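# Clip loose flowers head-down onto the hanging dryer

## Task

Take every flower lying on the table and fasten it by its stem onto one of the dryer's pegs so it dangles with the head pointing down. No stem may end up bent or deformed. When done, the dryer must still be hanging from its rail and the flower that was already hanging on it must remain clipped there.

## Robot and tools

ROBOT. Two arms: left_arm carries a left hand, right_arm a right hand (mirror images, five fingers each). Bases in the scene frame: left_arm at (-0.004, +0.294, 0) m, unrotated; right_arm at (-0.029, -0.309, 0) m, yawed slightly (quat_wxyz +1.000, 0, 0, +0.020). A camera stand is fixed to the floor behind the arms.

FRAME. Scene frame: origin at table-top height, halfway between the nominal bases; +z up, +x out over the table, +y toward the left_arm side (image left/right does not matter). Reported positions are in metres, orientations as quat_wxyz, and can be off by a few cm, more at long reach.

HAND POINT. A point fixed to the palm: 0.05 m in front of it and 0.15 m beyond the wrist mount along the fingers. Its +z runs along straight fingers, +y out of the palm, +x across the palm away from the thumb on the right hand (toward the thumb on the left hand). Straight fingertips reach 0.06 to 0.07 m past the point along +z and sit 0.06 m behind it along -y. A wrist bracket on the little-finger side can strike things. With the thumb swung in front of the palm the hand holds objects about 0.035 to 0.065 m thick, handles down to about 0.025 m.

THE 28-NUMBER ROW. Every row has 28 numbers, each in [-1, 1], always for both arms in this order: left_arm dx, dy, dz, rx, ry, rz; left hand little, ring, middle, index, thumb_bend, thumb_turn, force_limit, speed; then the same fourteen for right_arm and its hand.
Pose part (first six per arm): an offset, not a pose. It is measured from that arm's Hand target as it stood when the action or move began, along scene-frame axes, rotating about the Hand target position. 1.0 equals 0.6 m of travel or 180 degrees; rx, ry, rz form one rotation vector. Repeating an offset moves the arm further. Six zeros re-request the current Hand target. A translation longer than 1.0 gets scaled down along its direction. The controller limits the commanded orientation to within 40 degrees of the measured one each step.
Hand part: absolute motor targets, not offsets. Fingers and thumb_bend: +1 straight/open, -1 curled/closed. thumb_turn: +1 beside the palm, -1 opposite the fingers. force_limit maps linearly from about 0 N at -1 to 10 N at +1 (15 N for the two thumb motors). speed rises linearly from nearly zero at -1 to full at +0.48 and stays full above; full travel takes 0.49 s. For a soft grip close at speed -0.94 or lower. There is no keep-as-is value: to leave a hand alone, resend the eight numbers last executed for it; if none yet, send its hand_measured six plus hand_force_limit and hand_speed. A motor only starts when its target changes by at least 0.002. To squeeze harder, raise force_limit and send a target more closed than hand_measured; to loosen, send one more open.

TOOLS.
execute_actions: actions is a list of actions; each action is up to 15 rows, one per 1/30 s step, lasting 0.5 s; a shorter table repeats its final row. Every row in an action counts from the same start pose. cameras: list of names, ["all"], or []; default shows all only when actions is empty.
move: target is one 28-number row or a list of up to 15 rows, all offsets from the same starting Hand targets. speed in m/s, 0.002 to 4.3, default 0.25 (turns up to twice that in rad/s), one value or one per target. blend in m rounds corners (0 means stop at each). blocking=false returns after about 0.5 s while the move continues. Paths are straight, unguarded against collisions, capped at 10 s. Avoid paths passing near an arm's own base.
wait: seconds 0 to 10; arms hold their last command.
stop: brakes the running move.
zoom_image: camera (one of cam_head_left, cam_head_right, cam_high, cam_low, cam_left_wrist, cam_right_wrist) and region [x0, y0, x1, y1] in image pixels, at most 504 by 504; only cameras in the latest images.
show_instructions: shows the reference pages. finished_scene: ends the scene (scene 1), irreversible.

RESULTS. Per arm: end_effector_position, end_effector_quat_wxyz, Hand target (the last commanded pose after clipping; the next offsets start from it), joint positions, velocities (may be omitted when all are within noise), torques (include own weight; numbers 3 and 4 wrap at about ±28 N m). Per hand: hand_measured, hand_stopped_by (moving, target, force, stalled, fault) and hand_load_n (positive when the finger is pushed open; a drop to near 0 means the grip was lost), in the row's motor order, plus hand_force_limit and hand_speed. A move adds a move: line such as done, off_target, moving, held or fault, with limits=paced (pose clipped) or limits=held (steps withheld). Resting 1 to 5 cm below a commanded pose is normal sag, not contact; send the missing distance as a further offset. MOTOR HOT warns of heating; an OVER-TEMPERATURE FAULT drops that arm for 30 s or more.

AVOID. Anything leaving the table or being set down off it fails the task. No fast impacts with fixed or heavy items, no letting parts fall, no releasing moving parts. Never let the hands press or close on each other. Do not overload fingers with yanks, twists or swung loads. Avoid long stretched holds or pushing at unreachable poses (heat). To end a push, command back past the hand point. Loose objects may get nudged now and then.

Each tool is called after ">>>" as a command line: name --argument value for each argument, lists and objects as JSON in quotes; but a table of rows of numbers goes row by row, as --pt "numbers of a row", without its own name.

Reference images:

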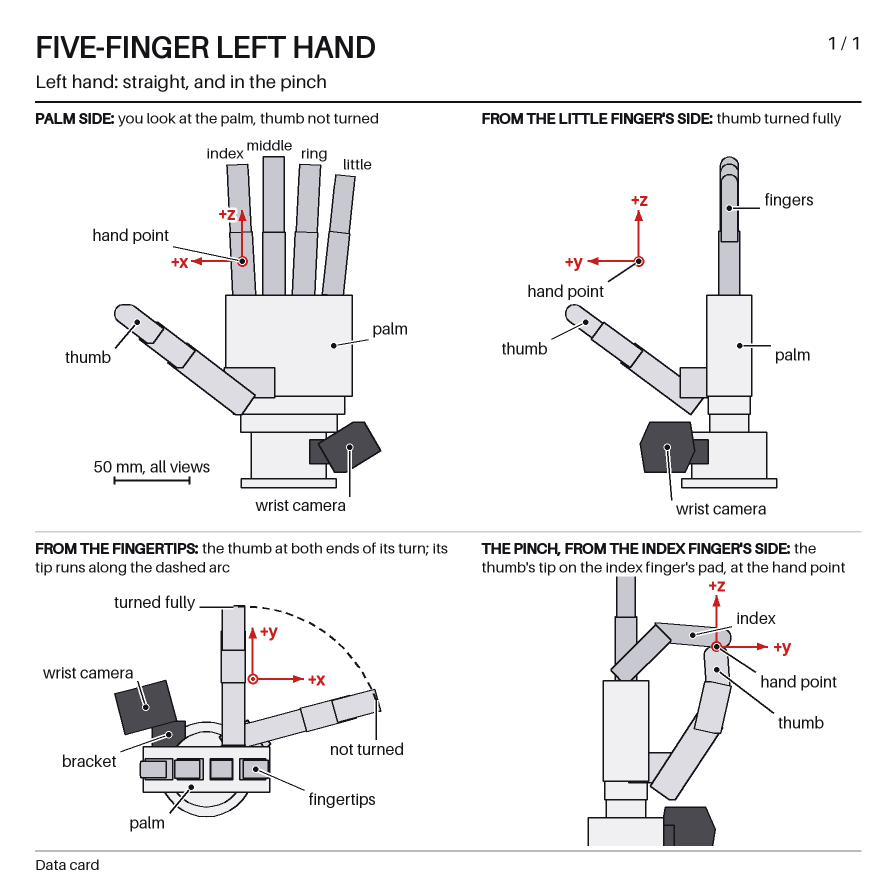

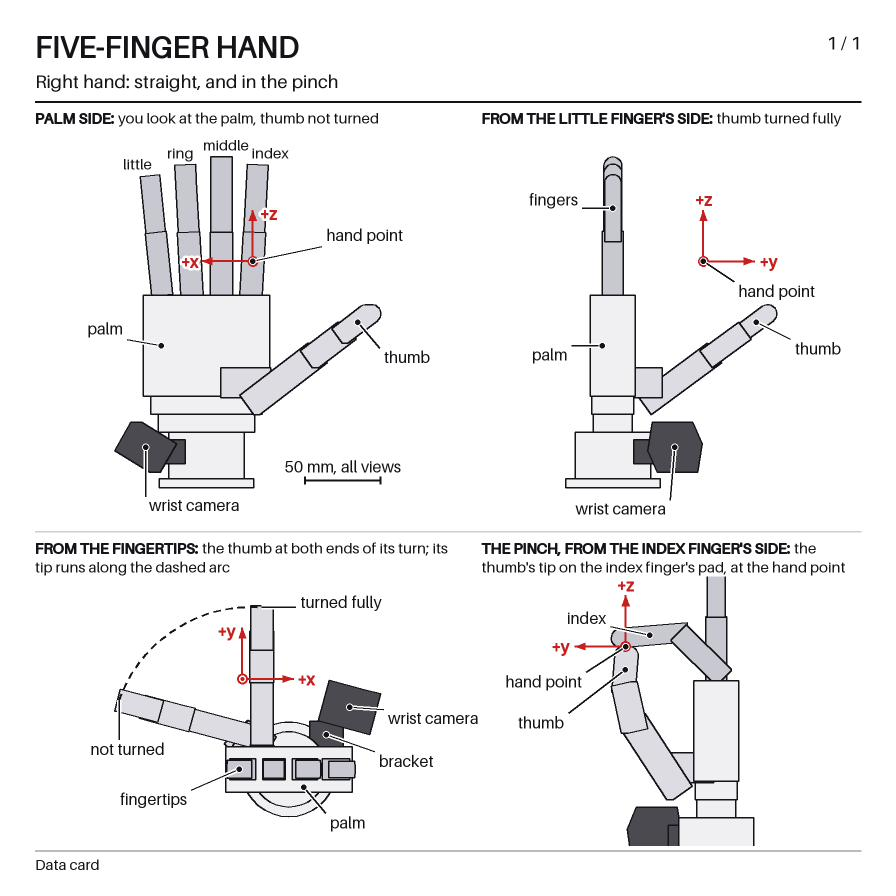

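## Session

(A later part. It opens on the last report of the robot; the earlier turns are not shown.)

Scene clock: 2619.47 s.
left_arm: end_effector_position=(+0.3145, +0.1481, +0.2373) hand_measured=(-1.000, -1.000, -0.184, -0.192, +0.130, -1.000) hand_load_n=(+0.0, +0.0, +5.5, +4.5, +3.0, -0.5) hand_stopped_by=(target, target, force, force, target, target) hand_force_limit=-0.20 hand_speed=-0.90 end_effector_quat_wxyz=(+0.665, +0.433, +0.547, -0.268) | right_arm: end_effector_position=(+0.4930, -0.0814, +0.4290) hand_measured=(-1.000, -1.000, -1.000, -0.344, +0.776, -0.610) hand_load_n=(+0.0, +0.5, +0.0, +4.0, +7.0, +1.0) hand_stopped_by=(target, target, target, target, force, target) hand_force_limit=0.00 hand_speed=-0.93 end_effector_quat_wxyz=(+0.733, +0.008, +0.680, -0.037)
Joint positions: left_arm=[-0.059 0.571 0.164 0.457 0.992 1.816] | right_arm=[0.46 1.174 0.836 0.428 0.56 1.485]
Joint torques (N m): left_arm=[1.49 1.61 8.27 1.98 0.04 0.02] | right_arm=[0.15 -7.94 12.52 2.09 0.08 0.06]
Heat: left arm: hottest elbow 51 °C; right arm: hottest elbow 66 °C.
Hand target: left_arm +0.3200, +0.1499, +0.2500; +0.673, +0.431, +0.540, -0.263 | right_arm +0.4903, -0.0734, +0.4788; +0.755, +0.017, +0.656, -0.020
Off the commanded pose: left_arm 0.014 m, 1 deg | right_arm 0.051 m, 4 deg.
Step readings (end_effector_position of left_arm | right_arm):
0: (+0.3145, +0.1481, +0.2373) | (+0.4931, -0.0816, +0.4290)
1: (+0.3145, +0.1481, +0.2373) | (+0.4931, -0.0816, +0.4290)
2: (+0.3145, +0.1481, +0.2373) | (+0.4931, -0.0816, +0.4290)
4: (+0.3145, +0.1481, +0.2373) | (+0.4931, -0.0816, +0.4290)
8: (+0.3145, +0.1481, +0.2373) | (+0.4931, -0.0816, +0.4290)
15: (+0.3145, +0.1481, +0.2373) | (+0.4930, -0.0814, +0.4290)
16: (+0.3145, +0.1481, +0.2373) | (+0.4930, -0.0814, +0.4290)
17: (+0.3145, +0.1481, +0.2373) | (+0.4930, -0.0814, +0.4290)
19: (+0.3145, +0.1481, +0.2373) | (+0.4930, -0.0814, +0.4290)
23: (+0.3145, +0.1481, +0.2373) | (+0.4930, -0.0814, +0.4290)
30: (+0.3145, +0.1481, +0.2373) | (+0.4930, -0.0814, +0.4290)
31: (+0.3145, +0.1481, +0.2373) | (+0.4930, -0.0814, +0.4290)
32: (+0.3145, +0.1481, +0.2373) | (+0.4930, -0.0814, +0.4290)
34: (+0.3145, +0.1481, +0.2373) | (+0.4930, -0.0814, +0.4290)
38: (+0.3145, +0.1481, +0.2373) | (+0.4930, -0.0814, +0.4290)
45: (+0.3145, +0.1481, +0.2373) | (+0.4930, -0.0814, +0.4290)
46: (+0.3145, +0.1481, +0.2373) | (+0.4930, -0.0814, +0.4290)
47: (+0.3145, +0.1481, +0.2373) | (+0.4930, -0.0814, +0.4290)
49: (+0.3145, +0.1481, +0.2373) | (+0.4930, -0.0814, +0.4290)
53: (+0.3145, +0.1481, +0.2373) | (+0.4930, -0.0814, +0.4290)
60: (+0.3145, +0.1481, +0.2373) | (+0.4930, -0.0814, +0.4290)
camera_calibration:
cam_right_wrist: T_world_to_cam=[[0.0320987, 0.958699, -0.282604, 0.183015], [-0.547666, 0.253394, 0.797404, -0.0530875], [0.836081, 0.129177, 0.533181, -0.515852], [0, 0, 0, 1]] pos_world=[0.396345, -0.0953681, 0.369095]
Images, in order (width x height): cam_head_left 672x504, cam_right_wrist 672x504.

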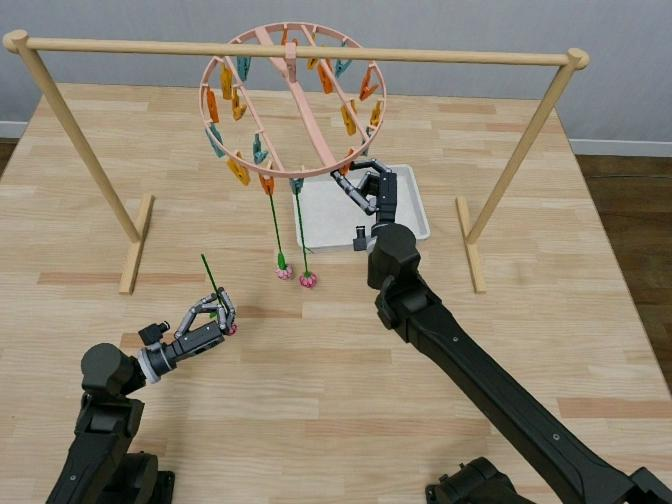

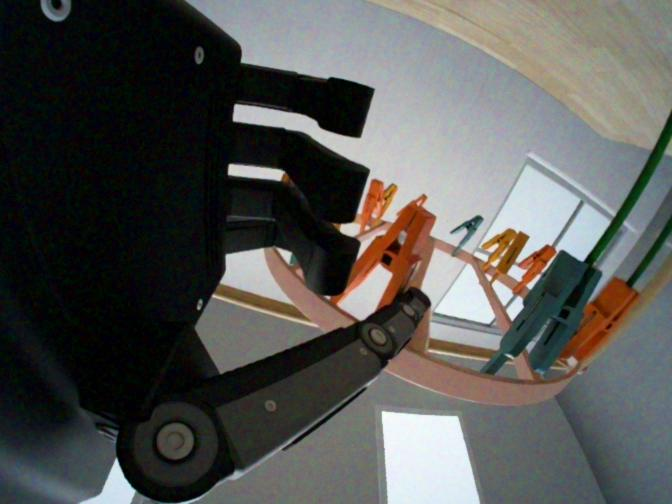

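>>> execute_actions --actions '[[[0,0,0,0,0,0,-1,-1,-0.5,-0.5,0.13,-1,-0.2,-0.9,0.0,0.0,0.0,0,0,0,-1,-1,-1,-0.35,0.36,-0.61,0.4,-0.93]],[[0,0,0,0,0,0,-1,-1,-0.5,-0.5,0.13,-1,-0.2,-0.9,0.0,0.0,0.0,0,0,0,-1,-1,-1,-0.35,0.36,-0.61,0.4,-0.93]],[[0,0,0,0,0,0,-1,-1,-0.5,-0.5,0.13,-1,-0.2,-0.9,0.0,0.0,0.0,0,0,0,-1,-1,-1,-0.35,0.36,-0.61,0.4,-0.93]],[[0,0,0,0,0,0,-1,-1,-0.5,-0.5,0.13,-1,-0.2,-0.9,0.0,0.0,0.0,0,0,0,-1,-1,-1,-0.35,0.36,-0.61,0.4,-0.93]]]' --cameras '["cam_right_wrist"]'

>>> zoom_image --camera "cam_right_wrist" --region '[330, 180, 460, 310]'

Scene clock: 2626.90 s.
left_arm: end_effector_position=(+0.3145, +0.1481, +0.2373) hand_measured=(-1.000, -1.000, -0.184, -0.192, +0.130, -1.000) hand_load_n=(+0.0, +0.0, +5.0, +4.0, +3.0, -0.5) hand_stopped_by=(target, target, force, force, target, target) hand_force_limit=-0.20 hand_speed=-0.90 end_effector_quat_wxyz=(+0.665, +0.433, +0.547, -0.268) | right_arm: end_effector_position=(+0.4930, -0.0814, +0.4290) hand_measured=(-1.000, -1.000, -1.000, -0.344, +0.746, -0.610) hand_load_n=(+0.0, +0.5, +0.0, +5.5, +10.0, +1.0) hand_stopped_by=(target, target, target, target, force, target) hand_force_limit=0.40 hand_speed=-0.93 end_effector_quat_wxyz=(+0.733, +0.008, +0.680, -0.037)
Joint positions: left_arm=[-0.059 0.571 0.164 0.457 0.992 1.816] | right_arm=[0.46 1.174 0.836 0.428 0.56 1.485]
Joint torques (N m): left_arm=[1.49 1.55 8.28 1.96 0.04 0.02] | right_arm=[0.03 -7.41 12.63 2.29 0.1 0.04]
Heat: left arm: hottest elbow 52 °C; right arm: hottest elbow 66 °C.
Hand target: left_arm +0.3200, +0.1499, +0.2500; +0.673, +0.431, +0.540, -0.263 | right_arm +0.4903, -0.0734, +0.4788; +0.755, +0.017, +0.656, -0.020
Off the commanded pose: left_arm 0.014 m, 1 deg | right_arm 0.051 m, 4 deg.
Step readings (end_effector_position of left_arm | right_arm):
0: (+0.3145, +0.1481, +0.2373) | (+0.4930, -0.0814, +0.4290)
1: (+0.3145, +0.1481, +0.2373) | (+0.4930, -0.0814, +0.4290)
2: (+0.3145, +0.1481, +0.2373) | (+0.4930, -0.0814, +0.4290)
4: (+0.3145, +0.1481, +0.2373) | (+0.4930, -0.0814, +0.4290)
8: (+0.3145, +0.1481, +0.2373) | (+0.4930, -0.0814, +0.4290)
15: (+0.3145, +0.1481, +0.2373) | (+0.4930, -0.0814, +0.4290)
16: (+0.3145, +0.1481, +0.2373) | (+0.4930, -0.0814, +0.4290)
17: (+0.3145, +0.1481, +0.2373) | (+0.4930, -0.0814, +0.4290)
19: (+0.3145, +0.1481, +0.2373) | (+0.4930, -0.0814, +0.4290)
23: (+0.3145, +0.1481, +0.2373) | (+0.4930, -0.0814, +0.4290)
30: (+0.3145, +0.1481, +0.2373) | (+0.4930, -0.0814, +0.4290)
31: (+0.3145, +0.1481, +0.2373) | (+0.4930, -0.0814, +0.4290)
32: (+0.3145, +0.1481, +0.2373) | (+0.4930, -0.0814, +0.4290)
34: (+0.3145, +0.1481, +0.2373) | (+0.4930, -0.0814, +0.4290)
38: (+0.3145, +0.1481, +0.2373) | (+0.4930, -0.0814, +0.4290)
45: (+0.3145, +0.1481, +0.2373) | (+0.4930, -0.0814, +0.4290)
46: (+0.3145, +0.1481, +0.2373) | (+0.4930, -0.0814, +0.4290)
47: (+0.3145, +0.1481, +0.2373) | (+0.4930, -0.0814, +0.4290)
49: (+0.3145, +0.1481, +0.2373) | (+0.4930, -0.0814, +0.4290)
53: (+0.3145, +0.1481, +0.2373) | (+0.4930, -0.0814, +0.4290)
60: (+0.3145, +0.1481, +0.2373) | (+0.4930, -0.0814, +0.4290)
camera_calibration:
cam_right_wrist: T_world_to_cam=[[0.0320987, 0.958699, -0.282604, 0.183015], [-0.547666, 0.253394, 0.797404, -0.0530875], [0.836081, 0.129177, 0.533181, -0.515852], [0, 0, 0, 1]] pos_world=[0.396345, -0.0953681, 0.369095]
Images, in order (width x height): cam_right_wrist 672x504.

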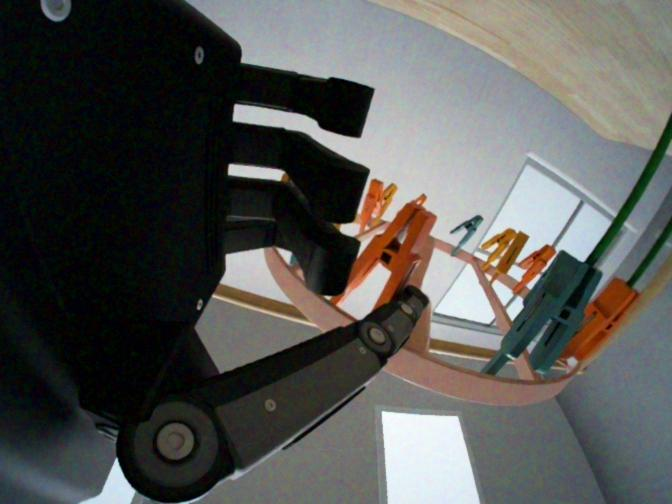

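Scaled by 3.877 from the camera's 672x504 image, which has a finer 960x720 frame.

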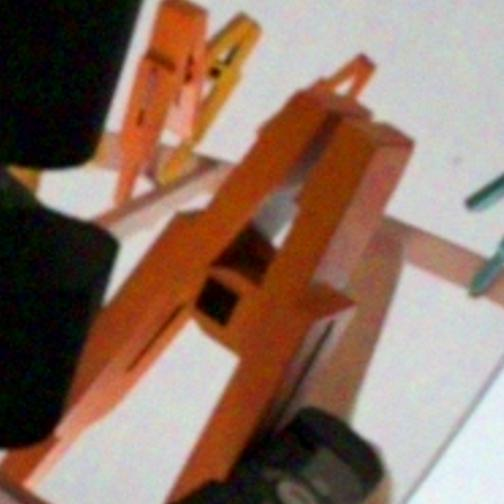

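>>> execute_actions --actions '[[[0,0,0,0,0,0,-1,-1,-0.5,-0.5,0.13,-1,-0.2,-0.9,0.0,0.0,0.0,0,0,0,-1,-1,-1,-0.35,0.34,-0.61,0.7,-0.93]],[[0,0,0,0,0,0,-1,-1,-0.5,-0.5,0.13,-1,-0.2,-0.9,0.0,0.0,0.0,0,0,0,-1,-1,-1,-0.35,0.34,-0.61,0.7,-0.93]],[[0,0,0,0,0,0,-1,-1,-0.5,-0.5,0.13,-1,-0.2,-0.9,0.0,0.0,0.0,0,0,0,-1,-1,-1,-0.35,0.34,-0.61,0.7,-0.93]],[[0,0,0,0,0,0,-1,-1,-0.5,-0.5,0.13,-1,-0.2,-0.9,0.0,0.0,0.0,0,0,0,-1,-1,-1,-0.35,0.34,-0.61,0.7,-0.93]],[[0,0,0,0,0,0,-1,-1,-0.5,-0.5,0.13,-1,-0.2,-0.9,0.0,0.0,0.0,0,0,0,-1,-1,-1,-0.35,0.32,-0.61,1.0,-0.93]],[[0,0,0,0,0,0,-1,-1,-0.5,-0.5,0.13,-1,-0.2,-0.9,0.0,0.0,0.0,0,0,0,-1,-1,-1,-0.35,0.32,-0.61,1.0,-0.93]],[[0,0,0,0,0,0,-1,-1,-0.5,-0.5,0.13,-1,-0.2,-0.9,0.0,0.0,0.0,0,0,0,-1,-1,-1,-0.35,0.32,-0.61,1.0,-0.93]],[[0,0,0,0,0,0,-1,-1,-0.5,-0.5,0.13,-1,-0.2,-0.9,0.0,0.0,0.0,0,0,0,-1,-1,-1,-0.35,0.32,-0.61,1.0,-0.93]]]' --cameras '["cam_right_wrist", "cam_head_left", "cam_head_right"]'

>>> zoom_image --camera "cam_right_wrist" --region '[350, 180, 450, 280]'

>>> zoom_image --camera "cam_head_left" --region '[310, 145, 370, 190]'

>>> zoom_image --camera "cam_head_right" --region '[300, 145, 360, 190]'

Scene clock: 2637.73 s.
left_arm: end_effector_position=(+0.3145, +0.1481, +0.2373) hand_measured=(-1.000, -1.000, -0.184, -0.192, +0.130, -1.000) hand_load_n=(+0.0, +0.0, +5.0, +4.5, +2.5, -0.5) hand_stopped_by=(target, target, force, force, target, target) hand_force_limit=-0.20 hand_speed=-0.90 end_effector_quat_wxyz=(+0.665, +0.433, +0.547, -0.268) | right_arm: end_effector_position=(+0.4930, -0.0814, +0.4290) hand_measured=(-1.000, -1.000, -1.000, -0.344, +0.702, -0.610) hand_load_n=(+0.0, +0.0, +0.0, +7.5, +15.0, +2.0) hand_stopped_by=(target, target, target, target, force, target) hand_force_limit=1.00 hand_speed=-0.93 end_effector_quat_wxyz=(+0.733, +0.008, +0.680, -0.037)
Joint positions: left_arm=[-0.059 0.571 0.164 0.457 0.992 1.816] | right_arm=[0.46 1.174 0.836 0.428 0.56 1.485]
Joint torques (N m): left_arm=[1.55 1.61 8.28 1.98 0.04 0.02] | right_arm=[0.79 -8.35 12.55 2.03 0.09 0.03]
Heat: left arm: hottest elbow 52 °C; right arm: hottest elbow 66 °C.
Hand target: left_arm +0.3200, +0.1499, +0.2500; +0.673, +0.431, +0.540, -0.263 | right_arm +0.4903, -0.0734, +0.4788; +0.755, +0.017, +0.656, -0.020
Off the commanded pose: left_arm 0.014 m, 1 deg | right_arm 0.051 m, 4 deg.
Step readings (end_effector_position of left_arm | right_arm):
0: (+0.3145, +0.1481, +0.2373) | (+0.4930, -0.0814, +0.4290)
1: (+0.3145, +0.1481, +0.2373) | (+0.4930, -0.0814, +0.4290)
2: (+0.3145, +0.1481, +0.2373) | (+0.4930, -0.0814, +0.4290)
4: (+0.3145, +0.1481, +0.2373) | (+0.4930, -0.0814, +0.4290)
8: (+0.3145, +0.1481, +0.2373) | (+0.4930, -0.0814, +0.4290)
15: (+0.3145, +0.1481, +0.2373) | (+0.4930, -0.0814, +0.4290)
16: (+0.3145, +0.1481, +0.2373) | (+0.4930, -0.0814, +0.4290)
17: (+0.3145, +0.1481, +0.2373) | (+0.4930, -0.0814, +0.4290)
19: (+0.3145, +0.1481, +0.2373) | (+0.4930, -0.0814, +0.4290)
23: (+0.3145, +0.1481, +0.2373) | (+0.4930, -0.0814, +0.4290)
30: (+0.3145, +0.1481, +0.2373) | (+0.4930, -0.0814, +0.4290)
31: (+0.3145, +0.1481, +0.2373) | (+0.4930, -0.0814, +0.4290)
32: (+0.3145, +0.1481, +0.2373) | (+0.4930, -0.0814, +0.4290)
34: (+0.3145, +0.1481, +0.2373) | (+0.4930, -0.0814, +0.4290)
38: (+0.3145, +0.1481, +0.2373) | (+0.4930, -0.0814, +0.4290)
45: (+0.3145, +0.1481, +0.2373) | (+0.4930, -0.0814, +0.4290)
46: (+0.3145, +0.1481, +0.2373) | (+0.4930, -0.0814, +0.4290)
47: (+0.3145, +0.1481, +0.2373) | (+0.4930, -0.0814, +0.4290)
49: (+0.3145, +0.1481, +0.2373) | (+0.4930, -0.0814, +0.4290)
53: (+0.3145, +0.1481, +0.2373) | (+0.4930, -0.0814, +0.4290)
60: (+0.3145, +0.1481, +0.2373) | (+0.4930, -0.0814, +0.4290)
61: (+0.3145, +0.1481, +0.2373) | (+0.4930, -0.0814, +0.4290)
62: (+0.3145, +0.1481, +0.2373) | (+0.4930, -0.0814, +0.4290)
64: (+0.3145, +0.1481, +0.2373) | (+0.4930, -0.0814, +0.4290)
68: (+0.3145, +0.1481, +0.2373) | (+0.4930, -0.0814, +0.4290)
75: (+0.3145, +0.1481, +0.2373) | (+0.4930, -0.0814, +0.4290)
76: (+0.3145, +0.1481, +0.2373) | (+0.4930, -0.0814, +0.4290)
77: (+0.3145, +0.1481, +0.2373) | (+0.4930, -0.0814, +0.4290)
79: (+0.3145, +0.1481, +0.2373) | (+0.4930, -0.0814, +0.4290)
83: (+0.3145, +0.1481, +0.2373) | (+0.4930, -0.0814, +0.4290)
90: (+0.3145, +0.1481, +0.2373) | (+0.4930, -0.0814, +0.4290)
91: (+0.3145, +0.1481, +0.2373) | (+0.4930, -0.0814, +0.4290)
92: (+0.3145, +0.1481, +0.2373) | (+0.4930, -0.0814, +0.4290)
94: (+0.3145, +0.1481, +0.2373) | (+0.4930, -0.0814, +0.4290)
98: (+0.3145, +0.1481, +0.2373) | (+0.4930, -0.0814, +0.4290)
105: (+0.3145, +0.1481, +0.2373) | (+0.4930, -0.0814, +0.4290)
106: (+0.3145, +0.1481, +0.2373) | (+0.4930, -0.0814, +0.4290)
107: (+0.3145, +0.1481, +0.2373) | (+0.4930, -0.0814, +0.4290)
109: (+0.3145, +0.1481, +0.2373) | (+0.4930, -0.0814, +0.4290)
113: (+0.3145, +0.1481, +0.2373) | (+0.4930, -0.0814, +0.4290)
120: (+0.3145, +0.1481, +0.2373) | (+0.4930, -0.0814, +0.4290)
camera_calibration:
cam_right_wrist: T_world_to_cam=[[0.0320987, 0.958699, -0.282604, 0.183015], [-0.547666, 0.253394, 0.797404, -0.0530875], [0.836081, 0.129177, 0.533181, -0.515852], [0, 0, 0, 1]] pos_world=[0.396345, -0.0953681, 0.369095]
Images, in order (width x height): cam_head_left 672x504, cam_head_right 672x504, cam_right_wrist 672x504.

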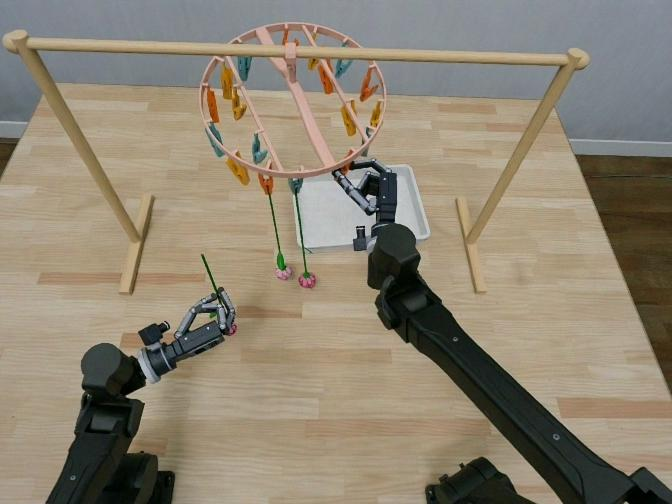

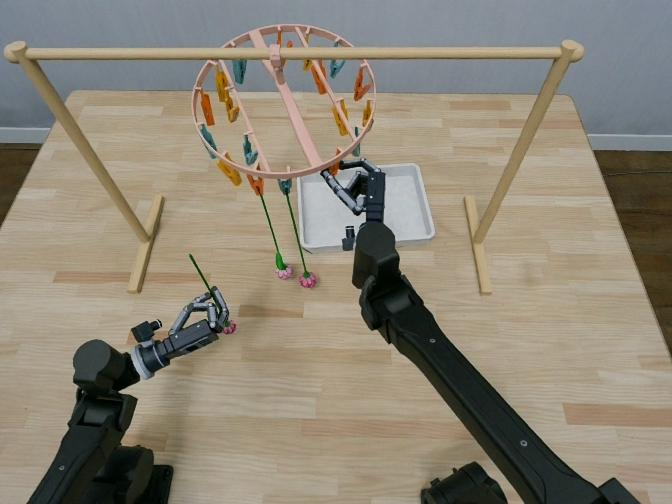

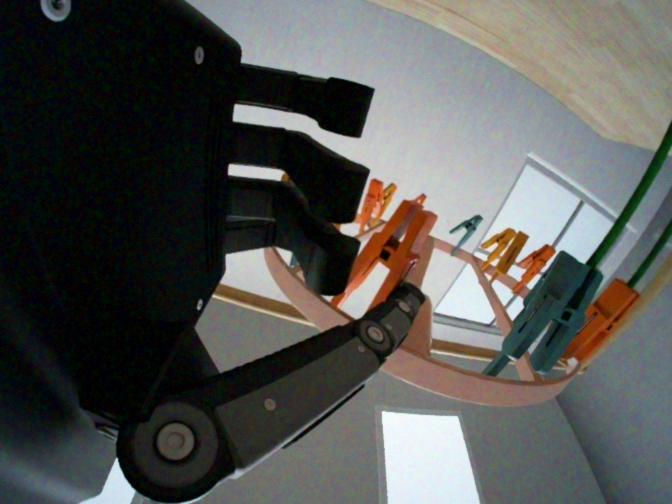

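Scaled by 5.040 from the camera's 672x504 image, which has a finer 960x720 frame.

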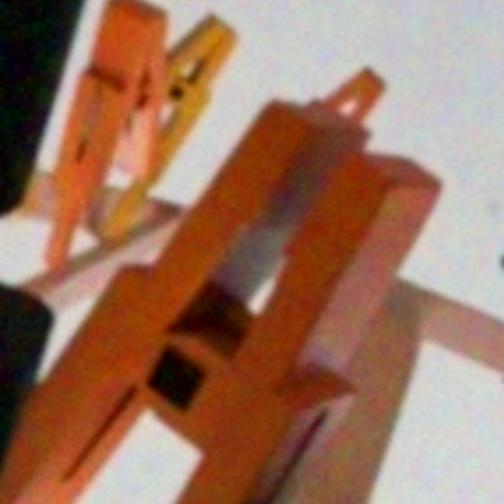

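Scaled by 8.400 from the camera's 672x504 image, which has a finer 960x720 frame.

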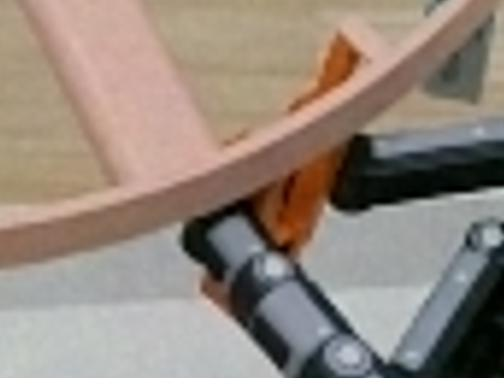

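Scaled by 8.400 from the camera's 672x504 image, which has a finer 960x720 frame.

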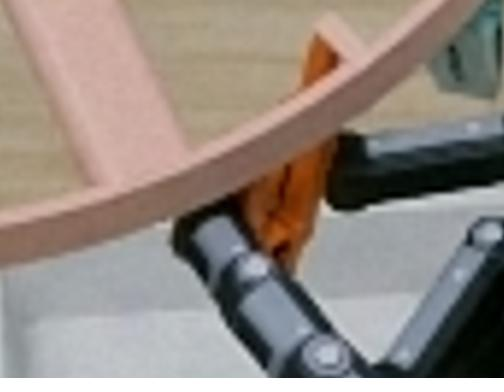

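>>> execute_actions --actions '[[[0,0,0,0,0,0,-1,-1,-0.5,-0.5,0.13,-1,-0.2,-0.9,0.0,0.0,0.0,0,0,0,-1,-1,-1,-0.35,0.815,-0.61,0.0,-0.85]],[[0,0,0,0,0,0,-1,-1,-0.5,-0.5,0.13,-1,-0.2,-0.9,0.0,0.0,0.0,0,0,0,-1,-1,-1,-0.35,0.815,-0.61,0.0,-0.85]],[[0,0,0,0,0,0,-1,-1,-0.5,-0.5,0.13,-1,-0.2,-0.9,0.0,0.0,0.0,0,0,0,-1,-1,-1,-0.35,0.815,-0.61,0.0,-0.85]]]' --cameras '[]'

>>> move --pt "0 0 0 0 0 0 -1 -1 -0.5 -0.5 0.13 -1 -0.2 -0.9 0.0 0.0 0.0083 0 0 0 -1 -1 -1 -0.35 0.815 -0.61 0.0 -0.85" --speed 0.03 --cameras '["cam_right_wrist", "cam_head_left"]'

>>> zoom_image --camera "cam_right_wrist" --region '[330, 180, 460, 310]'

>>> zoom_image --camera "cam_head_left" --region '[310, 145, 370, 190]'

Scene clock: 2652.13 s.
left_arm: end_effector_position=(+0.3145, +0.1481, +0.2373) hand_measured=(-1.000, -1.000, -0.184, -0.192, +0.130, -1.000) hand_load_n=(+0.0, +0.0, +5.0, +4.0, +2.5, -0.5) hand_stopped_by=(target, target, force, force, target, target) hand_force_limit=-0.20 hand_speed=-0.90 end_effector_quat_wxyz=(+0.665, +0.433, +0.547, -0.268) | right_arm: end_effector_position=(+0.4930, -0.0814, +0.4290) hand_measured=(-1.000, -1.000, -1.000, -0.346, +0.816, -0.610) hand_load_n=(+0.0, +0.0, +0.0, +0.5, +0.5, -0.5) hand_stopped_by=(target, target, target, target, target, target) hand_force_limit=0.00 hand_speed=-0.85 end_effector_quat_wxyz=(+0.733, +0.008, +0.680, -0.037)
Joint positions: left_arm=[-0.059 0.571 0.164 0.457 0.992 1.816] | right_arm=[0.46 1.174 0.836 0.428 0.56 1.485]
Joint torques (N m): left_arm=[1.55 1.61 8.28 1.96 0.04 0.02] | right_arm=[0.79 -8 12.42 2.04 0.06 -0.01]
Heat: left arm: hottest elbow 52 °C; right arm: hottest elbow 66 °C.
Hand target: left_arm +0.3200, +0.1499, +0.2500; +0.673, +0.431, +0.540, -0.263 | right_arm +0.4903, -0.0734, +0.4788; +0.755, +0.018, +0.656, -0.020
Off the commanded pose: left_arm 0.014 m, 1 deg | right_arm 0.051 m, 4 deg.
Step readings (end_effector_position of left_arm | right_arm):
0: (+0.3145, +0.1481, +0.2373) | (+0.4930, -0.0814, +0.4290)
1: (+0.3145, +0.1481, +0.2373) | (+0.4930, -0.0814, +0.4290)
2: (+0.3145, +0.1481, +0.2373) | (+0.4930, -0.0814, +0.4290)
4: (+0.3145, +0.1481, +0.2373) | (+0.4930, -0.0814, +0.4290)
8: (+0.3145, +0.1481, +0.2373) | (+0.4930, -0.0814, +0.4290)
15: (+0.3145, +0.1481, +0.2373) | (+0.4930, -0.0814, +0.4290)
16: (+0.3145, +0.1481, +0.2373) | (+0.4930, -0.0814, +0.4290)
17: (+0.3145, +0.1481, +0.2373) | (+0.4930, -0.0814, +0.4290)
19: (+0.3145, +0.1481, +0.2373) | (+0.4930, -0.0814, +0.4290)
23: (+0.3145, +0.1481, +0.2373) | (+0.4930, -0.0814, +0.4290)
30: (+0.3145, +0.1481, +0.2373) | (+0.4930, -0.0814, +0.4290)
31: (+0.3145, +0.1481, +0.2373) | (+0.4930, -0.0814, +0.4290)
32: (+0.3145, +0.1481, +0.2373) | (+0.4930, -0.0814, +0.4290)
34: (+0.3145, +0.1481, +0.2373) | (+0.4930, -0.0814, +0.4290)
38: (+0.3145, +0.1481, +0.2373) | (+0.4930, -0.0814, +0.4290)
45: (+0.3145, +0.1481, +0.2373) | (+0.4930, -0.0814, +0.4290)
No camera images: "cameras" was empty.

Scene clock: 2652.93 s.
left_arm: end_effector_position=(+0.3145, +0.1481, +0.2373) hand_measured=(-1.000, -1.000, -0.184, -0.192, +0.130, -1.000) hand_load_n=(+0.0, +0.0, +5.0, +4.0, +3.0, -0.5) hand_stopped_by=(target, target, force, force, target, target) hand_force_limit=-0.20 hand_speed=-0.90 end_effector_quat_wxyz=(+0.665, +0.433, +0.547, -0.268) | right_arm: end_effector_position=(+0.4918, -0.0820, +0.4290) hand_measured=(-1.000, -1.000, -1.000, -0.346, +0.816, -0.610) hand_load_n=(+0.0, +0.0, +0.0, +0.5, +0.5, -0.5) hand_stopped_by=(target, target, target, target, target, target) hand_force_limit=0.00 hand_speed=-0.85 end_effector_quat_wxyz=(+0.730, +0.006, +0.682, -0.038)
Joint positions: left_arm=[-0.059 0.571 0.164 0.457 0.992 1.816] | right_arm=[0.46 1.168 0.836 0.414 0.56 1.485]
Joint torques (N m): left_arm=[1.55 1.67 8.28 1.96 0.04 0.02] | right_arm=[0.97 -7.65 13.08 2.06 0.1 0.02]
Heat: left arm: hottest elbow 52 °C; right arm: hottest elbow 66 °C.
Hand target: left_arm +0.3200, +0.1499, +0.2500; +0.673, +0.431, +0.540, -0.263 | right_arm +0.4903, -0.0734, +0.4838; +0.755, +0.018, +0.656, -0.020
Off the commanded pose: left_arm 0.014 m, 1 deg | right_arm 0.056 m, 5 deg.
move: off_target (left_arm, right_arm)
camera_calibration:
cam_right_wrist: T_world_to_cam=[[0.0304449, 0.957755, -0.285971, 0.185929], [-0.542811, 0.256081, 0.799861, -0.0568091], [0.839303, 0.130876, 0.527676, -0.513937], [0, 0, 0, 1]] pos_world=[0.394851, -0.0962648, 0.369802]
Images, in order (width x height): cam_head_left 672x504, cam_right_wrist 672x504.

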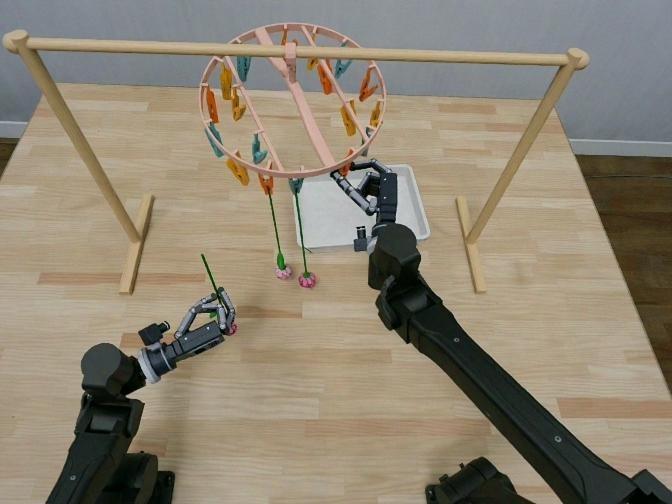

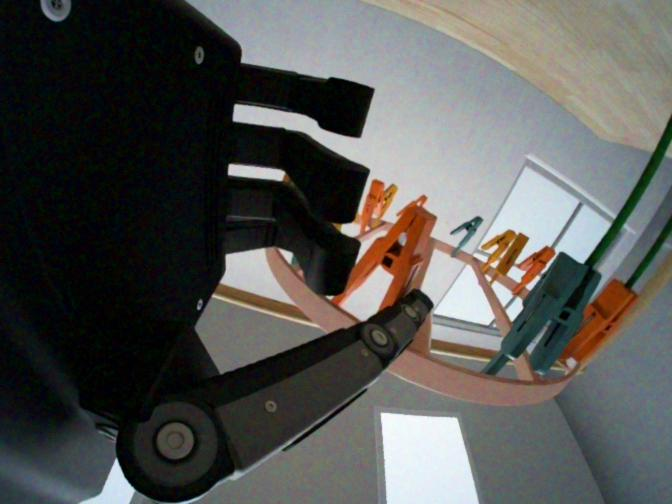

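Scaled by 3.877 from the camera's 672x504 image, which has a finer 960x720 frame.

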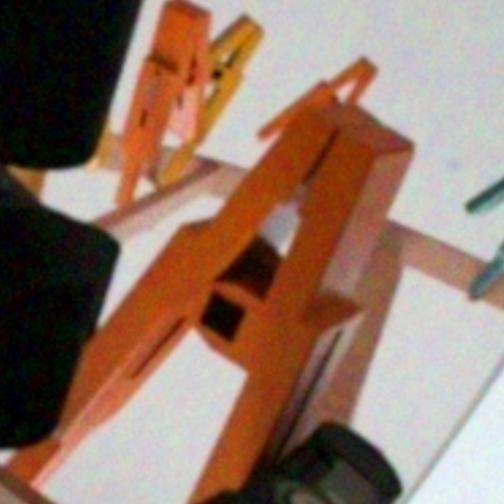

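Scaled by 8.400 from the camera's 672x504 image, which has a finer 960x720 frame.

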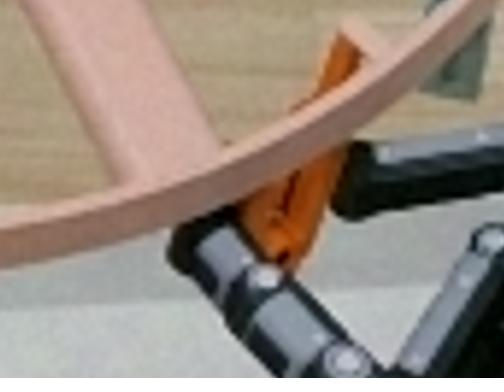

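>>> move --pt "0 0 0 0 0 0 -1 -1 -0.5 -0.5 0.13 -1 -0.2 -0.9 0.0 0.0 0.0050 0 0 0 -1 -1 -1 -0.35 0.815 -0.61 0.0 -0.85" --speed 0.03 --cameras '["cam_right_wrist", "cam_head_left"]'

>>> zoom_image --camera "cam_right_wrist" --region '[330, 180, 460, 310]'

>>> zoom_image --camera "cam_head_left" --region '[310, 145, 370, 190]'

Scene clock: 2658.77 s.
left_arm: end_effector_position=(+0.3145, +0.1481, +0.2373) hand_measured=(-1.000, -1.000, -0.184, -0.192, +0.130, -1.000) hand_load_n=(+0.0, -0.5, +5.0, +4.0, +2.5, -0.5) hand_stopped_by=(target, target, force, force, target, target) hand_force_limit=-0.20 hand_speed=-0.90 end_effector_quat_wxyz=(+0.665, +0.433, +0.547, -0.268) | right_arm: end_effector_position=(+0.4914, -0.0823, +0.4360) hand_measured=(-1.000, -1.000, -1.000, -0.346, +0.816, -0.610) hand_load_n=(+0.0, +0.0, +0.0, +0.0, +0.5, +0.0) hand_stopped_by=(target, target, target, target, target, target) hand_force_limit=0.00 hand_speed=-0.85 end_effector_quat_wxyz=(+0.732, +0.008, +0.680, -0.037)
Joint positions: left_arm=[-0.059 0.571 0.164 0.457 0.992 1.816] | right_arm=[0.46 1.162 0.846 0.404 0.56 1.485]
Joint torques (N m): left_arm=[1.55 1.61 8.28 1.98 0.04 0.02] | right_arm=[0.56 -7.88 12.86 2.19 0.08 -0.02]
Heat: left arm: hottest elbow 52 °C; right arm: hottest elbow 67 °C.
Hand target: left_arm +0.3200, +0.1499, +0.2500; +0.673, +0.431, +0.540, -0.263 | right_arm +0.4904, -0.0734, +0.4869; +0.755, +0.018, +0.656, -0.020
Off the commanded pose: left_arm 0.014 m, 1 deg | right_arm 0.052 m, 4 deg.
move: off_target (left_arm, right_arm)
camera_calibration:
cam_right_wrist: T_world_to_cam=[[0.0319103, 0.958595, -0.282979, 0.186113], [-0.547162, 0.253684, 0.797658, -0.0595841], [0.836418, 0.129382, 0.532602, -0.518027], [0, 0, 0, 1]] pos_world=[0.394746, -0.0962678, 0.376096]
Images, in order (width x height): cam_head_left 672x504, cam_right_wrist 672x504.

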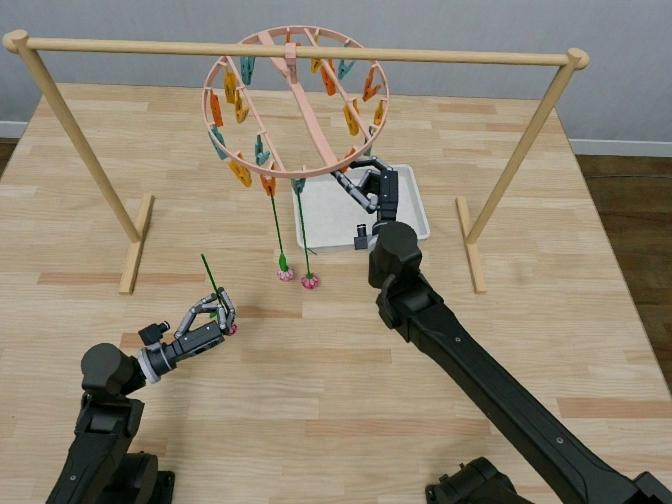

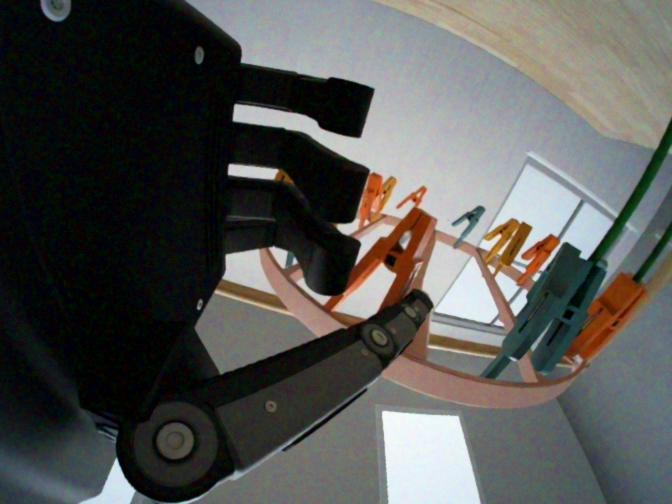

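Scaled by 3.877 from the camera's 672x504 image, which has a finer 960x720 frame.

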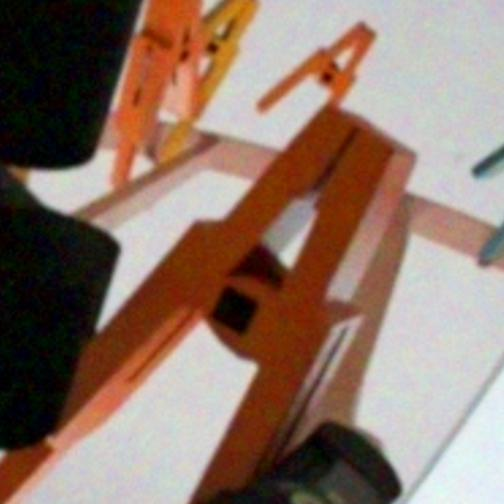

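Scaled by 8.400 from the camera's 672x504 image, which has a finer 960x720 frame.

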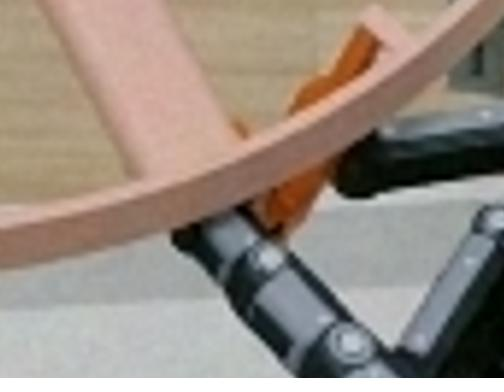

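>>> execute_actions --actions '[[[0,0,0,0,0,0,-1,-1,-0.5,-0.5,0.13,-1,-0.2,-0.9,0.0,0.0,0.0,0,0,0,-1,-1,-1,-0.35,1.0,-0.61,0.0,-0.8]],[[0,0,0,0,0,0,-1,-1,-0.5,-0.5,0.13,-1,-0.2,-0.9,0.0,0.0,0.0,0,0,0,-1,-1,-1,-0.35,1.0,-0.61,0.0,-0.8]],[[0,0,0,0,0,0,-1,-1,-0.5,-0.5,0.13,-1,-0.2,-0.9,0.0,0.0,0.0,0,0,0,-1,-1,-1,-0.35,1.0,-0.61,0.0,-0.8]]]' --cameras '[]'

>>> wait --seconds 1.5 --cameras '["cam_right_wrist", "cam_head_left", "cam_head_right"]'

>>> zoom_image --camera "cam_right_wrist" --region '[280, 150, 540, 345]'

>>> zoom_image --camera "cam_head_left" --region '[275, 140, 375, 215]'

Scene clock: 2668.90 s.
left_arm: end_effector_position=(+0.3145, +0.1481, +0.2373) hand_measured=(-1.000, -1.000, -0.184, -0.192, +0.130, -1.000) hand_load_n=(+0.0, +0.0, +5.0, +4.5, +3.0, -0.5) hand_stopped_by=(target, target, force, force, target, target) hand_force_limit=-0.20 hand_speed=-0.90 end_effector_quat_wxyz=(+0.665, +0.433, +0.547, -0.268) | right_arm: end_effector_position=(+0.4914, -0.0824, +0.4359) hand_measured=(-1.000, -1.000, -1.000, -0.346, +1.000, -0.610) hand_load_n=(+0.0, +0.0, +0.0, +0.0, +0.0, +0.0) hand_stopped_by=(target, target, target, target, target, target) hand_force_limit=0.00 hand_speed=-0.80 end_effector_quat_wxyz=(+0.732, +0.008, +0.680, -0.037)
Joint positions: left_arm=[-0.059 0.571 0.164 0.457 0.992 1.816] | right_arm=[0.46 1.162 0.846 0.404 0.56 1.485]
Joint torques (N m): left_arm=[1.49 1.55 8.27 1.98 0.04 0.02] | right_arm=[1.14 -7.82 13.05 2.09 0.14 0.04]
Heat: left arm: hottest elbow 52 °C; right arm: hottest elbow 68 °C.
Hand target: left_arm +0.3200, +0.1499, +0.2500; +0.673, +0.431, +0.540, -0.263 | right_arm +0.4904, -0.0734, +0.4868; +0.755, +0.018, +0.656, -0.020
Off the commanded pose: left_arm 0.014 m, 1 deg | right_arm 0.052 m, 4 deg.
Step readings (end_effector_position of left_arm | right_arm):
0: (+0.3145, +0.1481, +0.2373) | (+0.4914, -0.0823, +0.4359)
1: (+0.3145, +0.1481, +0.2373) | (+0.4914, -0.0823, +0.4359)
2: (+0.3145, +0.1481, +0.2373) | (+0.4914, -0.0823, +0.4359)
4: (+0.3145, +0.1481, +0.2373) | (+0.4914, -0.0823, +0.4359)
8: (+0.3145, +0.1481, +0.2373) | (+0.4914, -0.0824, +0.4359)
15: (+0.3145, +0.1481, +0.2373) | (+0.4914, -0.0824, +0.4359)
16: (+0.3145, +0.1481, +0.2373) | (+0.4914, -0.0824, +0.4359)
17: (+0.3145, +0.1481, +0.2373) | (+0.4914, -0.0824, +0.4359)
19: (+0.3145, +0.1481, +0.2373) | (+0.4914, -0.0824, +0.4359)
23: (+0.3145, +0.1481, +0.2373) | (+0.4914, -0.0824, +0.4359)
30: (+0.3145, +0.1481, +0.2373) | (+0.4914, -0.0824, +0.4359)
31: (+0.3145, +0.1481, +0.2373) | (+0.4914, -0.0824, +0.4359)
32: (+0.3145, +0.1481, +0.2373) | (+0.4914, -0.0824, +0.4359)
34: (+0.3145, +0.1481, +0.2373) | (+0.4914, -0.0824, +0.4359)
38: (+0.3145, +0.1481, +0.2373) | (+0.4914, -0.0824, +0.4359)
45: (+0.3145, +0.1481, +0.2373) | (+0.4914, -0.0824, +0.4359)
No camera images: "cameras" was empty.

Scene clock: 2670.40 s.
left_arm: end_effector_position=(+0.3145, +0.1481, +0.2373) hand_measured=(-1.000, -1.000, -0.184, -0.192, +0.130, -1.000) hand_load_n=(+0.0, +0.0, +5.0, +4.5, +3.0, -0.5) hand_stopped_by=(target, target, force, force, target, target) hand_force_limit=-0.20 hand_speed=-0.90 end_effector_quat_wxyz=(+0.665, +0.433, +0.547, -0.268) | right_arm: end_effector_position=(+0.4914, -0.0824, +0.4359) hand_measured=(-1.000, -1.000, -1.000, -0.346, +1.000, -0.610) hand_load_n=(+0.0, +0.0, +0.0, +0.0, +0.0, -0.5) hand_stopped_by=(target, target, target, target, target, target) hand_force_limit=0.00 hand_speed=-0.80 end_effector_quat_wxyz=(+0.732, +0.008, +0.680, -0.037)
Joint positions: left_arm=[-0.059 0.571 0.164 0.457 0.992 1.816] | right_arm=[0.46 1.162 0.846 0.404 0.56 1.485]
Joint torques (N m): left_arm=[1.49 1.55 8.28 1.98 0.04 0.02] | right_arm=[0.09 -7.06 12.97 2.04 0.07 0.05]
Heat: left arm: hottest elbow 52 °C; right arm: hottest elbow 69 °C.
Hand target: left_arm +0.3200, +0.1499, +0.2500; +0.673, +0.431, +0.540, -0.263 | right_arm +0.4904, -0.0734, +0.4868; +0.755, +0.018, +0.656, -0.020
Off the commanded pose: left_arm 0.014 m, 1 deg | right_arm 0.052 m, 4 deg.
wait: 1.50 s; at rest by 0.17 s
camera_calibration:
cam_right_wrist: T_world_to_cam=[[0.0321719, 0.958511, -0.283234, 0.186193], [-0.546747, 0.254099, 0.79781, -0.0597404], [0.836679, 0.12919, 0.532238, -0.517999], [0, 0, 0, 1]] pos_world=[0.394746, -0.0963672, 0.376096]
Images, in order (width x height): cam_head_left 672x504, cam_head_right 672x504, cam_right_wrist 672x504.

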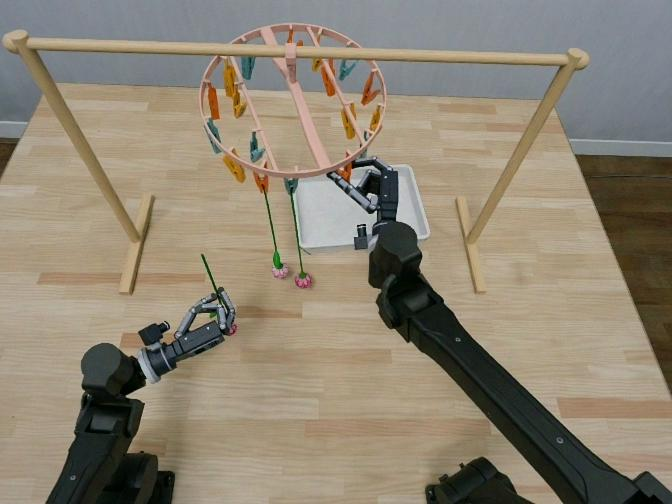

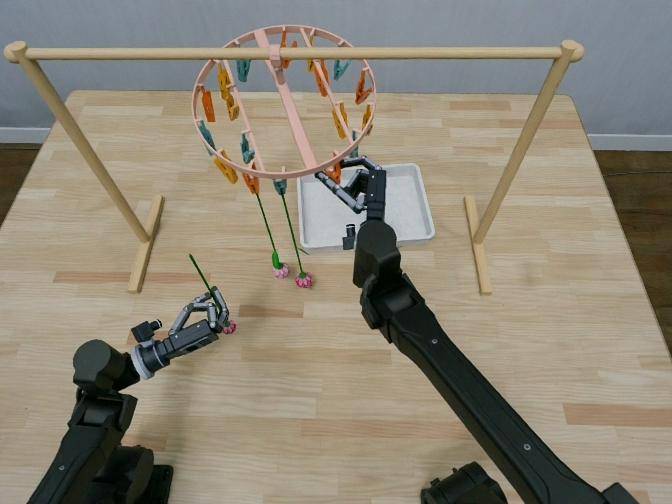

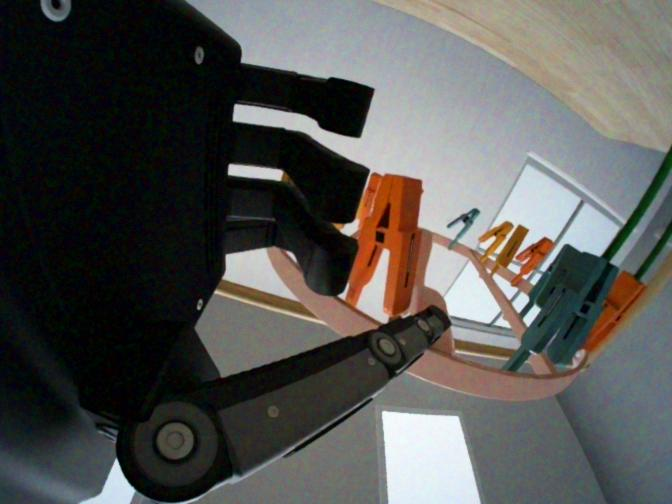

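Scaled by 1.938 from the camera's 672x504 image, which has a finer 960x720 frame.

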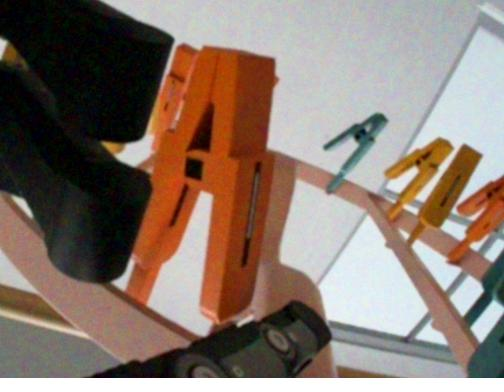

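Scaled by 5.040 from the camera's 672x504 image, which has a finer 960x720 frame.

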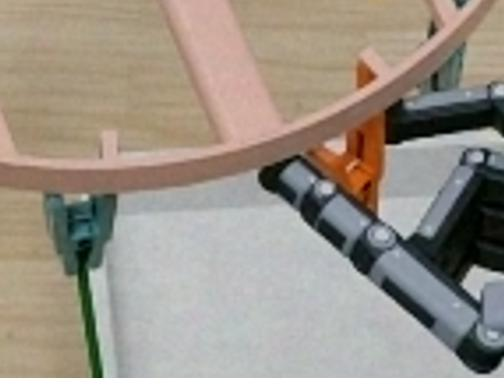

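>>> execute_actions --actions '[[[0,0,0,0,0,0,-1,-1,-0.5,-0.5,0.13,-1,-0.2,-0.9,0.0,0.0,0.0,0,0,0,-1,-1,-1,-0.35,0.4,-0.64,-0.5,-0.93]],[[0,0,0,0,0,0,-1,-1,-0.5,-0.5,0.13,-1,-0.2,-0.9,0.0,0.0,0.0,0,0,0,-1,-1,-1,-0.35,0.4,-0.64,-0.5,-0.93]],[[0,0,0,0,0,0,-1,-1,-0.5,-0.5,0.13,-1,-0.2,-0.9,0.0,0.0,0.0,0,0,0,-1,-1,-1,-0.35,0.4,-0.64,-0.5,-0.93]],[[0,0,0,0,0,0,-1,-1,-0.5,-0.5,0.13,-1,-0.2,-0.9,0.0,0.0,0.0,0,0,0,-1,-1,-1,-0.35,0.4,-0.64,-0.5,-0.93]],[[0,0,0,0,0,0,-1,-1,-0.5,-0.5,0.13,-1,-0.2,-0.9,0.0,0.0,0.0,0,0,0,-1,-1,-1,-0.35,0.4,-0.64,-0.5,-0.93]]]' --cameras '["cam_right_wrist", "cam_head_left"]'

>>> zoom_image --camera "cam_right_wrist" --region '[330, 180, 460, 310]'

>>> zoom_image --camera "cam_head_left" --region '[310, 145, 370, 190]'

Scene clock: 2682.20 s.
left_arm: end_effector_position=(+0.3145, +0.1481, +0.2373) hand_measured=(-1.000, -1.000, -0.184, -0.192, +0.130, -1.000) hand_load_n=(-0.5, +0.0, +5.0, +4.0, +3.0, -0.5) hand_stopped_by=(target, target, force, force, target, target) hand_force_limit=-0.20 hand_speed=-0.90 end_effector_quat_wxyz=(+0.665, +0.433, +0.547, -0.268) | right_arm: end_effector_position=(+0.4914, -0.0824, +0.4359) hand_measured=(-1.000, -1.000, -1.000, -0.346, +0.868, -0.640) hand_load_n=(+0.0, +0.0, -0.5, +2.0, +4.0, -0.5) hand_stopped_by=(target, target, target, target, force, target) hand_force_limit=-0.50 hand_speed=-0.93 end_effector_quat_wxyz=(+0.732, +0.008, +0.680, -0.037)
Joint positions: left_arm=[-0.059 0.571 0.164 0.457 0.992 1.816] | right_arm=[0.46 1.162 0.846 0.404 0.56 1.485]
Joint torques (N m): left_arm=[1.49 1.61 8.28 1.98 0.04 0.02] | right_arm=[0.62 -7.3 12.98 2.03 0.1 0.04]
Heat: left arm: hottest elbow 52 °C; right arm: hottest elbow 70 °C.
Hand target: left_arm +0.3200, +0.1499, +0.2500; +0.673, +0.431, +0.540, -0.263 | right_arm +0.4904, -0.0734, +0.4868; +0.755, +0.018, +0.656, -0.020
Off the commanded pose: left_arm 0.014 m, 1 deg | right_arm 0.052 m, 4 deg.
Step readings (end_effector_position of left_arm | right_arm):
0: (+0.3145, +0.1481, +0.2373) | (+0.4914, -0.0824, +0.4359)
1: (+0.3145, +0.1481, +0.2373) | (+0.4914, -0.0824, +0.4359)
2: (+0.3145, +0.1481, +0.2373) | (+0.4914, -0.0824, +0.4359)
4: (+0.3145, +0.1481, +0.2373) | (+0.4914, -0.0824, +0.4359)
8: (+0.3145, +0.1481, +0.2373) | (+0.4914, -0.0824, +0.4359)
15: (+0.3145, +0.1481, +0.2373) | (+0.4914, -0.0824, +0.4359)
16: (+0.3145, +0.1481, +0.2373) | (+0.4914, -0.0824, +0.4359)
17: (+0.3145, +0.1481, +0.2373) | (+0.4914, -0.0824, +0.4359)
19: (+0.3145, +0.1481, +0.2373) | (+0.4914, -0.0824, +0.4359)
23: (+0.3145, +0.1481, +0.2373) | (+0.4914, -0.0824, +0.4359)
30: (+0.3145, +0.1481, +0.2373) | (+0.4914, -0.0824, +0.4359)
31: (+0.3145, +0.1481, +0.2373) | (+0.4914, -0.0824, +0.4359)
32: (+0.3145, +0.1481, +0.2373) | (+0.4914, -0.0824, +0.4359)
34: (+0.3145, +0.1481, +0.2373) | (+0.4914, -0.0824, +0.4359)
38: (+0.3145, +0.1481, +0.2373) | (+0.4914, -0.0824, +0.4359)
45: (+0.3145, +0.1481, +0.2373) | (+0.4914, -0.0824, +0.4359)
46: (+0.3145, +0.1481, +0.2373) | (+0.4914, -0.0824, +0.4359)
47: (+0.3145, +0.1481, +0.2373) | (+0.4914, -0.0824, +0.4359)
49: (+0.3145, +0.1481, +0.2373) | (+0.4914, -0.0824, +0.4359)
53: (+0.3145, +0.1481, +0.2373) | (+0.4914, -0.0824, +0.4359)
60: (+0.3145, +0.1481, +0.2373) | (+0.4914, -0.0824, +0.4359)
61: (+0.3145, +0.1481, +0.2373) | (+0.4914, -0.0824, +0.4359)
62: (+0.3145, +0.1481, +0.2373) | (+0.4914, -0.0824, +0.4359)
64: (+0.3145, +0.1481, +0.2373) | (+0.4914, -0.0824, +0.4359)
68: (+0.3145, +0.1481, +0.2373) | (+0.4914, -0.0824, +0.4359)
75: (+0.3145, +0.1481, +0.2373) | (+0.4914, -0.0824, +0.4359)
camera_calibration:
cam_right_wrist: T_world_to_cam=[[0.0321719, 0.958511, -0.283234, 0.186193], [-0.546747, 0.254099, 0.79781, -0.0597404], [0.836679, 0.12919, 0.532238, -0.517999], [0, 0, 0, 1]] pos_world=[0.394746, -0.0963672, 0.376096]
Images, in order (width x height): cam_head_left 672x504, cam_right_wrist 672x504.

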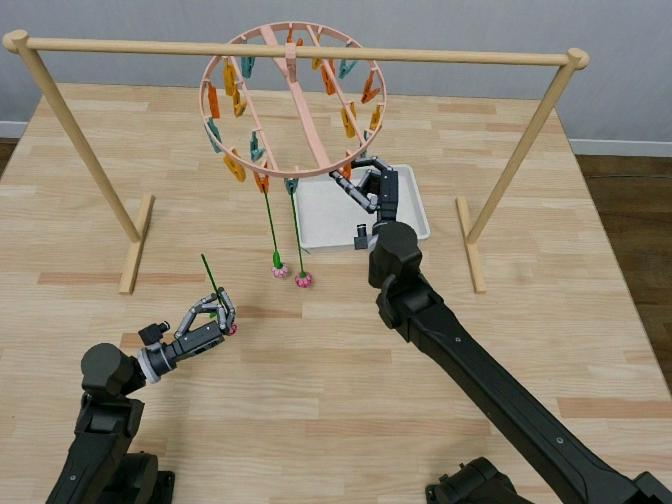

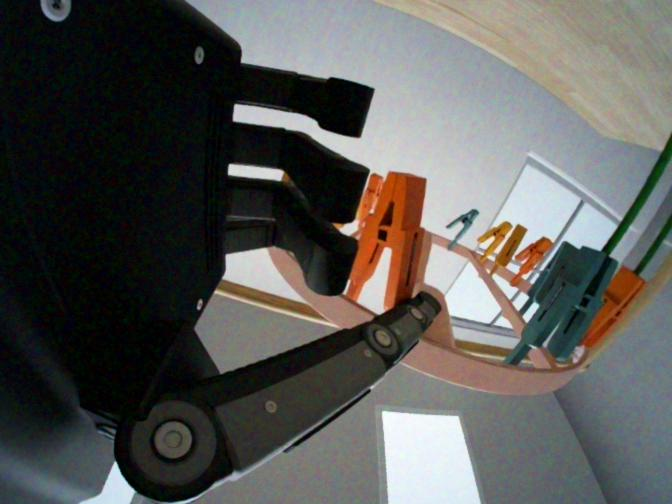

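Scaled by 3.877 from the camera's 672x504 image, which has a finer 960x720 frame.

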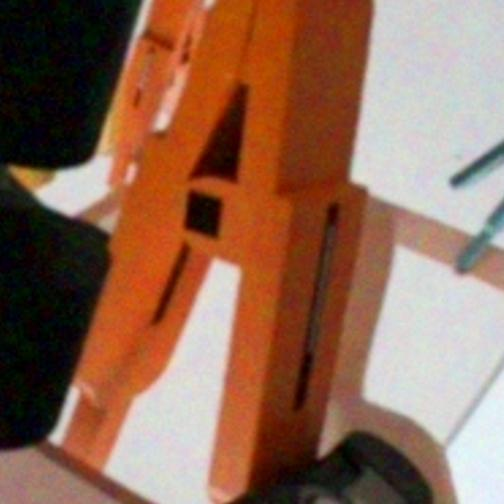

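Scaled by 8.400 from the camera's 672x504 image, which has a finer 960x720 frame.

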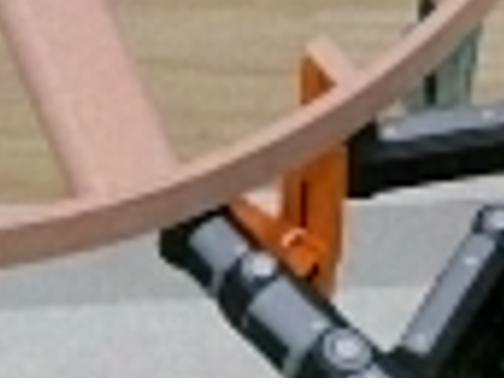

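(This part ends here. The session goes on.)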